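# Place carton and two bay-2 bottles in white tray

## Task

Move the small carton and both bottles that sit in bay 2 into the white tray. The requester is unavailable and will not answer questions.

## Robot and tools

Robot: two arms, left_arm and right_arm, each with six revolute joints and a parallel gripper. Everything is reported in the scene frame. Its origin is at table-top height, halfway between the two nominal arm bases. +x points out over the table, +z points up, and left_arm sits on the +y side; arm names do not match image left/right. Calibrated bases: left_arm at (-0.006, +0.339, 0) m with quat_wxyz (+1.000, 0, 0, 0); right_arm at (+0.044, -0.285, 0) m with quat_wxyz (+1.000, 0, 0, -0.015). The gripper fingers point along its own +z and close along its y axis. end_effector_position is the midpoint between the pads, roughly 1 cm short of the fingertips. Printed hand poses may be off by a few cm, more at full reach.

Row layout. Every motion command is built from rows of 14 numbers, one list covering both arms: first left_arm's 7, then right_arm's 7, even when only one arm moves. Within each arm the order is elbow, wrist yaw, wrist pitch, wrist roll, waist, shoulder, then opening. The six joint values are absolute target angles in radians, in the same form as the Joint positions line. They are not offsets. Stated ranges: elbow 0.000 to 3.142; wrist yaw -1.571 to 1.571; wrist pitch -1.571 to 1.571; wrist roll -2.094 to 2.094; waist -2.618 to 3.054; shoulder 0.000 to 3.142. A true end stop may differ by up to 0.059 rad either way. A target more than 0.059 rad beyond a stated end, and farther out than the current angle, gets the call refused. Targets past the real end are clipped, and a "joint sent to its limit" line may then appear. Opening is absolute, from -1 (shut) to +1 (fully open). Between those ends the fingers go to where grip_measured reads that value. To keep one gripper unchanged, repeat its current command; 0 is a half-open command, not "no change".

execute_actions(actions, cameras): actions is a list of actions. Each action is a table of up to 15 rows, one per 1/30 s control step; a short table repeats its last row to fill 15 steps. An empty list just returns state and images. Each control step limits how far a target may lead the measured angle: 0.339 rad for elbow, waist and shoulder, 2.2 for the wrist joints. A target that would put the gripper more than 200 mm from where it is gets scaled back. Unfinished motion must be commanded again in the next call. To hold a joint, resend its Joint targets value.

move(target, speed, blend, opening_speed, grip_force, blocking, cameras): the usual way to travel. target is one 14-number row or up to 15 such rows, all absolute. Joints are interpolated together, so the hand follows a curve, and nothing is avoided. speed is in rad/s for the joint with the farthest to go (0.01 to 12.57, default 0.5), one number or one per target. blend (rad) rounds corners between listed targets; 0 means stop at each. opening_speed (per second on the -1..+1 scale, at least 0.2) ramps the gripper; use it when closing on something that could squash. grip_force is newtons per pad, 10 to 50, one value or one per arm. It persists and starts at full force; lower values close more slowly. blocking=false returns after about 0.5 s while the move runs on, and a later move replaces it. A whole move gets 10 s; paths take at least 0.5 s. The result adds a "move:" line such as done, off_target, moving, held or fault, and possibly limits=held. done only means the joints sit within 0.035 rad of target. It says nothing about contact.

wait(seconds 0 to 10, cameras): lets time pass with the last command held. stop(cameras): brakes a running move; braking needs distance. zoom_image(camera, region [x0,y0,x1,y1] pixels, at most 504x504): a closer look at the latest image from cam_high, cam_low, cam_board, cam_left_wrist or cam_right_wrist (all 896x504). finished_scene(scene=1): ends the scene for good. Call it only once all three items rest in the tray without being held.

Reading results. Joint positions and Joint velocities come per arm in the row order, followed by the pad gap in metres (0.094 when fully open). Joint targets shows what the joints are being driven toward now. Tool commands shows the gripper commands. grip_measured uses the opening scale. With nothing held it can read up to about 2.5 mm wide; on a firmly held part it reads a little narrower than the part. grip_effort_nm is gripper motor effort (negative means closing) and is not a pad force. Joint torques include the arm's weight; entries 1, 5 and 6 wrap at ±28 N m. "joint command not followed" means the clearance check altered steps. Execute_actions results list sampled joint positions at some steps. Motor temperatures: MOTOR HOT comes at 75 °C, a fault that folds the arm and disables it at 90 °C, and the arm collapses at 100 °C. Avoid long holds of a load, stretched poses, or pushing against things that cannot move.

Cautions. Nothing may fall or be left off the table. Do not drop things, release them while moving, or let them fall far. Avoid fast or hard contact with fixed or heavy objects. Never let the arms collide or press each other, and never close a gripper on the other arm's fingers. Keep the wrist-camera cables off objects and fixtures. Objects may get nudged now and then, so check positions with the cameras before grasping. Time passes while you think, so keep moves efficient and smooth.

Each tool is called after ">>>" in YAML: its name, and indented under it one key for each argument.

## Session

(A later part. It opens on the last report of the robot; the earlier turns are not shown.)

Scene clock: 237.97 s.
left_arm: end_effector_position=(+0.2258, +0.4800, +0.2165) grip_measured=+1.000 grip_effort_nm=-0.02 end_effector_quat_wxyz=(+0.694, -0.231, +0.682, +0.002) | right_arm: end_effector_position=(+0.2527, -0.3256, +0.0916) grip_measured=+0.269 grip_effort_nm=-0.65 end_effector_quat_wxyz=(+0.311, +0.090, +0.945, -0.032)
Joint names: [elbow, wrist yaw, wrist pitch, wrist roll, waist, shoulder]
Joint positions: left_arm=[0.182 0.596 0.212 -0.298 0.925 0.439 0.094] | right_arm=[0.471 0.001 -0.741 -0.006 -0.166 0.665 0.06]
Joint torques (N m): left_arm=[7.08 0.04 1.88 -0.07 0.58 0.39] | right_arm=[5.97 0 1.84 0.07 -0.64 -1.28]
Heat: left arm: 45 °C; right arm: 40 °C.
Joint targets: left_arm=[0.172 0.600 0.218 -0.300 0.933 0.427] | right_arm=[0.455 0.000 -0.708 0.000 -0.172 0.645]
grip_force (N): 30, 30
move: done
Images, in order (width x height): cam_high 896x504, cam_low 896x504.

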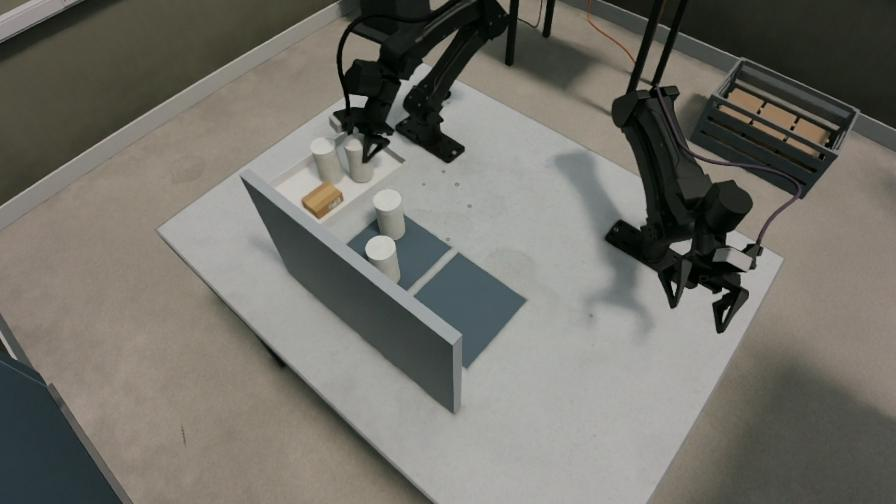

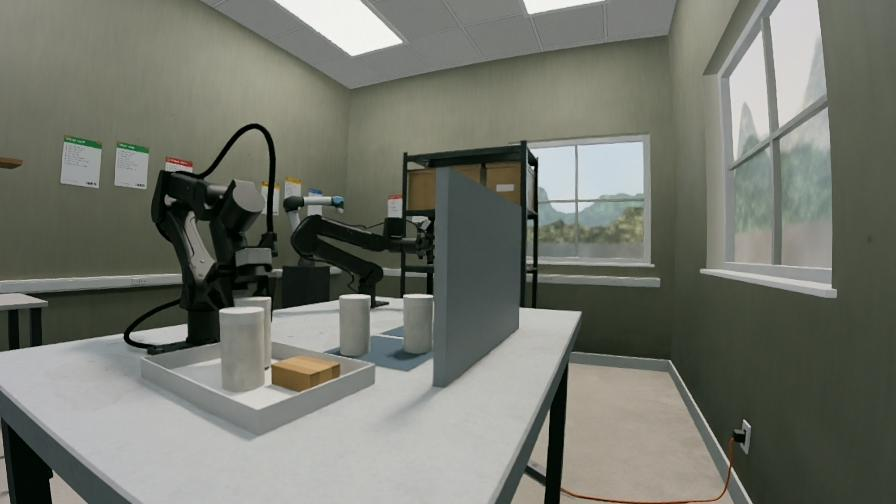

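Another ~2–3 mm.

>>> move:
  target: [0.172,0.6,0.218,-0.3,0.933,0.427,1,0.443,0,-0.696,0,-0.172,0.645,0]
  speed: 0.05
  cameras: ["cam_low","cam_high"]

>>> zoom_image:
  camera: "cam_low"
  region: [200, 270, 300, 400]

>>> zoom_image:
  camera: "cam_high"
  region: [300, 110, 420, 200]

Scene clock: 240.07 s.
left_arm: end_effector_position=(+0.2258, +0.4800, +0.2165) grip_measured=+1.000 grip_effort_nm=-0.02 end_effector_quat_wxyz=(+0.694, -0.231, +0.682, +0.002) | right_arm: end_effector_position=(+0.2529, -0.3256, +0.0885) grip_measured=+0.269 grip_effort_nm=-0.65 end_effector_quat_wxyz=(+0.311, +0.090, +0.945, -0.032)
Joint names: [elbow, wrist yaw, wrist pitch, wrist roll, waist, shoulder]
Joint positions: left_arm=[0.182 0.596 0.212 -0.298 0.925 0.439 0.094] | right_arm=[0.459 0.001 -0.728 -0.006 -0.166 0.665 0.06]
Joint torques (N m): left_arm=[6.98 0 1.92 -0.02 0.61 0.36] | right_arm=[5.97 -0.01 1.83 0.08 -0.64 -1.42]
Heat: left arm: 45 °C; right arm: 39 °C.
Joint targets: left_arm=[0.172 0.600 0.218 -0.300 0.933 0.427] | right_arm=[0.443 0.000 -0.696 0.000 -0.172 0.645]
grip_force (N): 30, 30
move: done
Images, in order (width x height): cam_high 896x504, cam_low 896x504.

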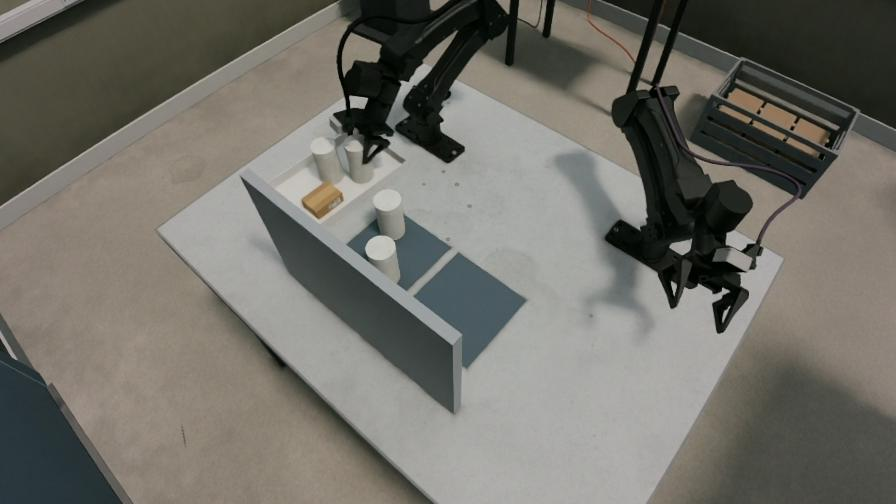

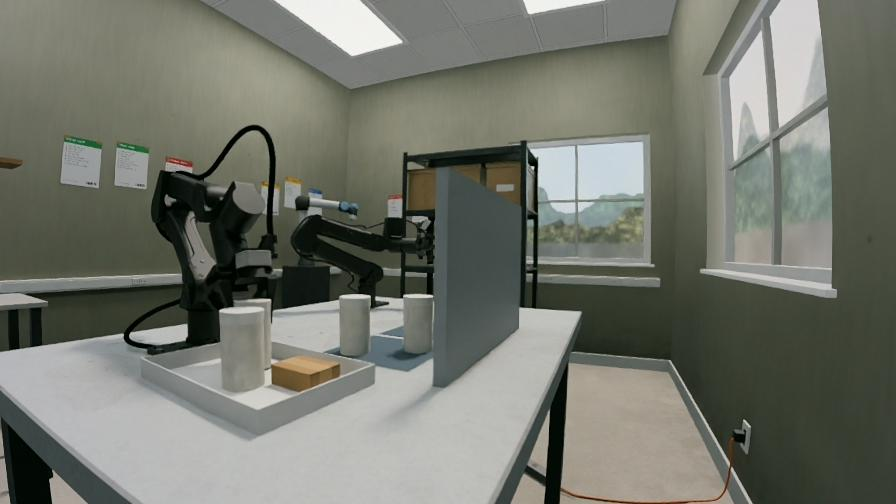

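Scaled by 3.877 from the camera's 896x504 image, which has a finer 1280x720 frame.

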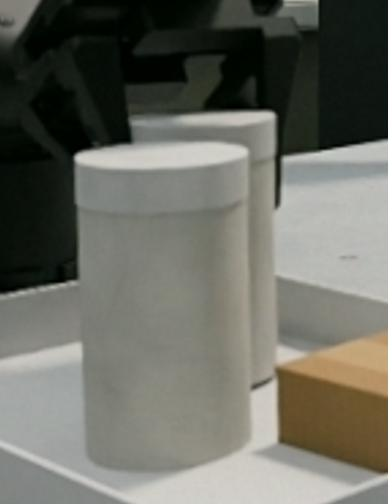

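Scaled by 4.200 from the camera's 896x504 image, which has a finer 1280x720 frame.

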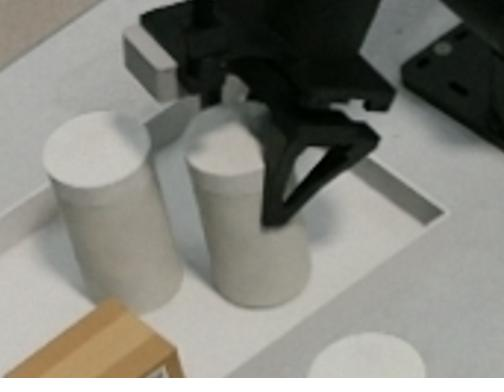

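>>> move:
  target:
    - [0.172,0.6,0.218,-0.3,0.933,0.427,1,0.434,0,-0.687,0,-0.172,0.645,0]
    - [0.172,0.6,0.218,-0.3,0.933,0.427,1,0.434,0,-0.687,0,-0.172,0.645,0.8]
  speed: 0.05
  opening_speed: 0.5
  cameras: ["cam_low","cam_high","cam_right_wrist"]

Scene clock: 243.53 s.
left_arm: end_effector_position=(+0.2258, +0.4800, +0.2165) grip_measured=+1.000 grip_effort_nm=-0.02 end_effector_quat_wxyz=(+0.694, -0.231, +0.682, +0.002) | right_arm: end_effector_position=(+0.2569, -0.3265, +0.0902) grip_measured=+0.798 grip_effort_nm=0.10 end_effector_quat_wxyz=(+0.323, +0.090, +0.942, -0.033)
Joint names: [elbow, wrist yaw, wrist pitch, wrist roll, waist, shoulder]
Joint positions: left_arm=[0.182 0.596 0.212 -0.298 0.925 0.439 0.094] | right_arm=[0.45 0.001 -0.7 -0.006 -0.166 0.659 0.084]
Joint torques (N m): left_arm=[7.08 0.1 1.89 -0.06 0.72 0.44] | right_arm=[6.01 -0.01 1.65 0.09 -0.61 -0.96]
Heat: left arm: 45 °C; right arm: 39 °C.
Joint targets: left_arm=[0.172 0.600 0.218 -0.300 0.933 0.427] | right_arm=[0.434 0.000 -0.687 0.000 -0.172 0.645]
grip_force (N): 30, 30
move: done
Images, in order (width x height): cam_high 896x504, cam_low 896x504, cam_right_wrist 896x504.

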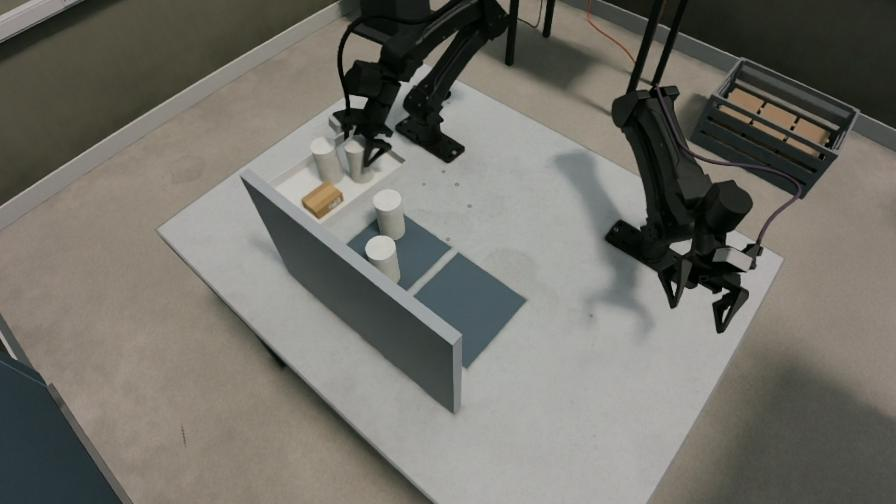

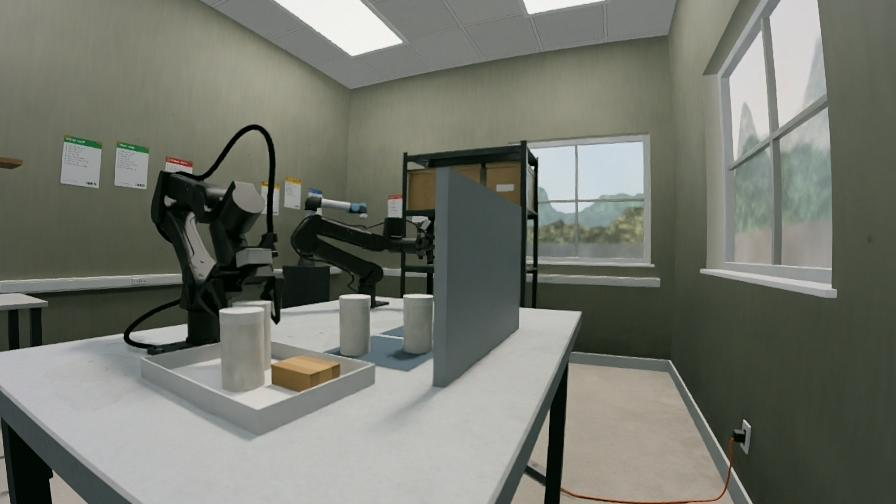

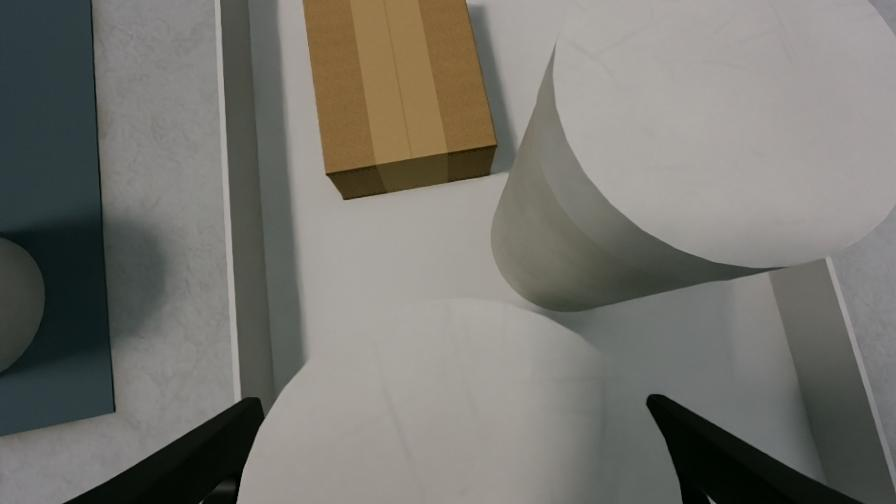

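>>> move:
  target:
    - [0.172,0.6,0.218,-0.3,0.933,0.427,1,0.434,0,-0.687,0,-0.172,0.645,0.95]
    - [0.172,0.6,0.218,-0.3,0.933,0.427,1,1.2,0,-1.26,0,-0.172,0.86,0.95]
  speed: [0.2,0.4]

Scene clock: 247.73 s.
left_arm: end_effector_position=(+0.2258, +0.4800, +0.2165) grip_measured=+1.000 grip_effort_nm=-0.02 end_effector_quat_wxyz=(+0.694, -0.231, +0.682, +0.002) | right_arm: end_effector_position=(+0.2492, -0.3250, +0.2487) grip_measured=+0.948 grip_effort_nm=0.10 end_effector_quat_wxyz=(+0.309, +0.090, +0.946, -0.032)
Joint names: [elbow, wrist yaw, wrist pitch, wrist roll, waist, shoulder]
Joint positions: left_arm=[0.182 0.596 0.212 -0.298 0.925 0.439 0.094] | right_arm=[1.17 0.001 -1.253 -0.006 -0.166 0.856 0.092]
Joint torques (N m): left_arm=[7.05 0.1 1.89 -0.06 0.7 0.68] | right_arm=[8.59 -0.01 1.38 0.06 -0.54 0.09]
Heat: left arm: 45 °C; right arm: 40 °C.
Joint targets: left_arm=[0.172 0.600 0.218 -0.300 0.933 0.427] | right_arm=[1.200 0.000 -1.260 0.000 -0.172 0.860]
grip_force (N): 30, 30
move: done

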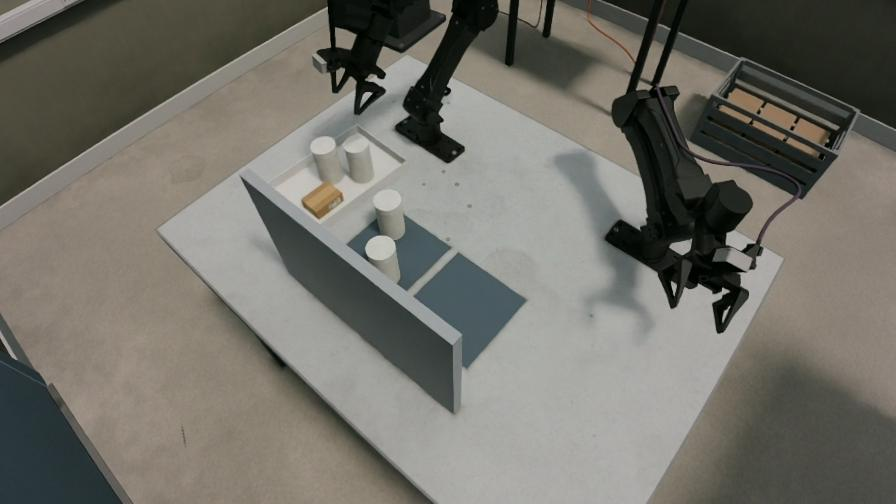

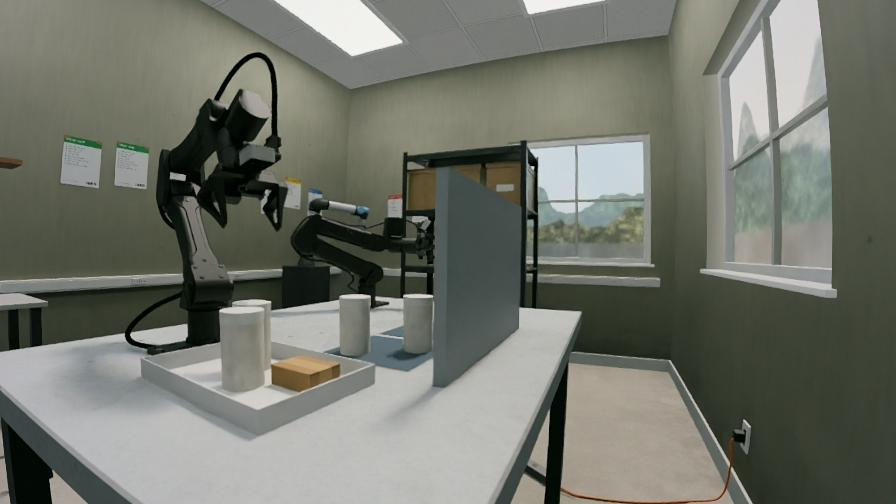

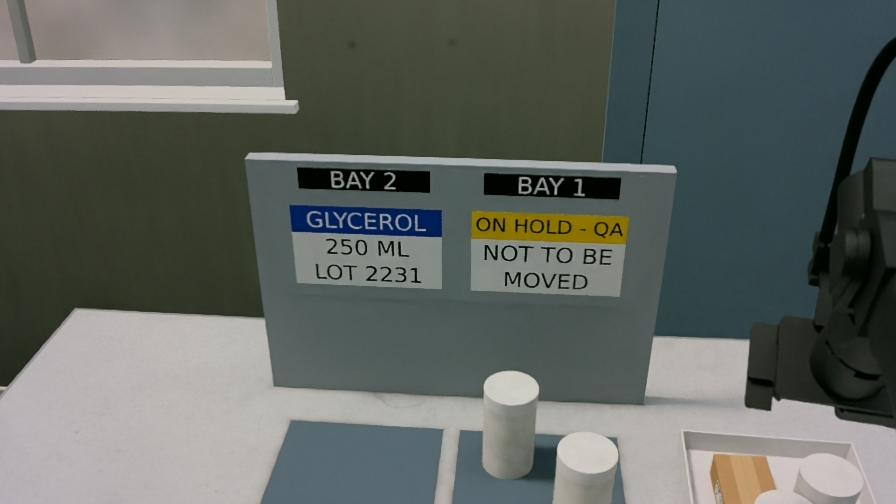

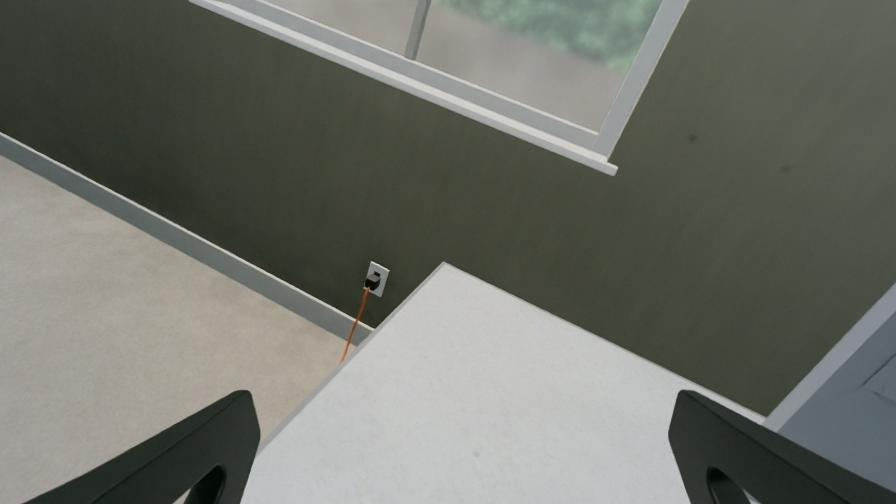

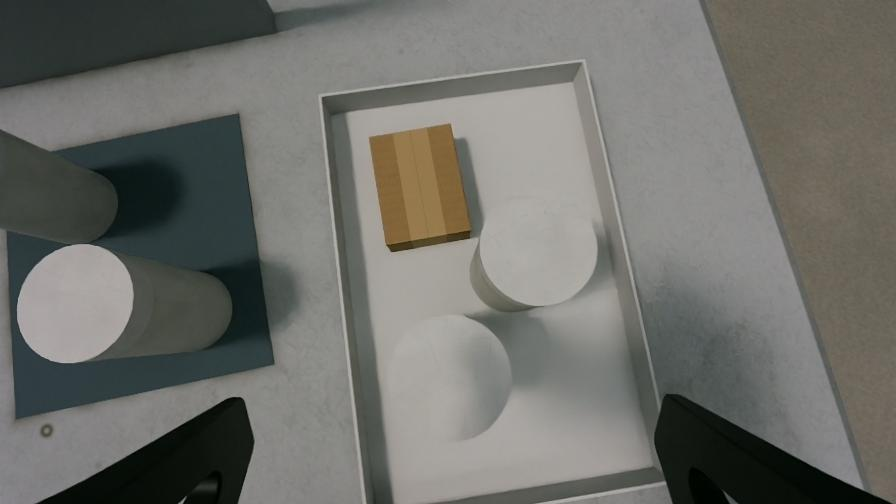

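>>> finished_scene:

The scene is finished: the task was done.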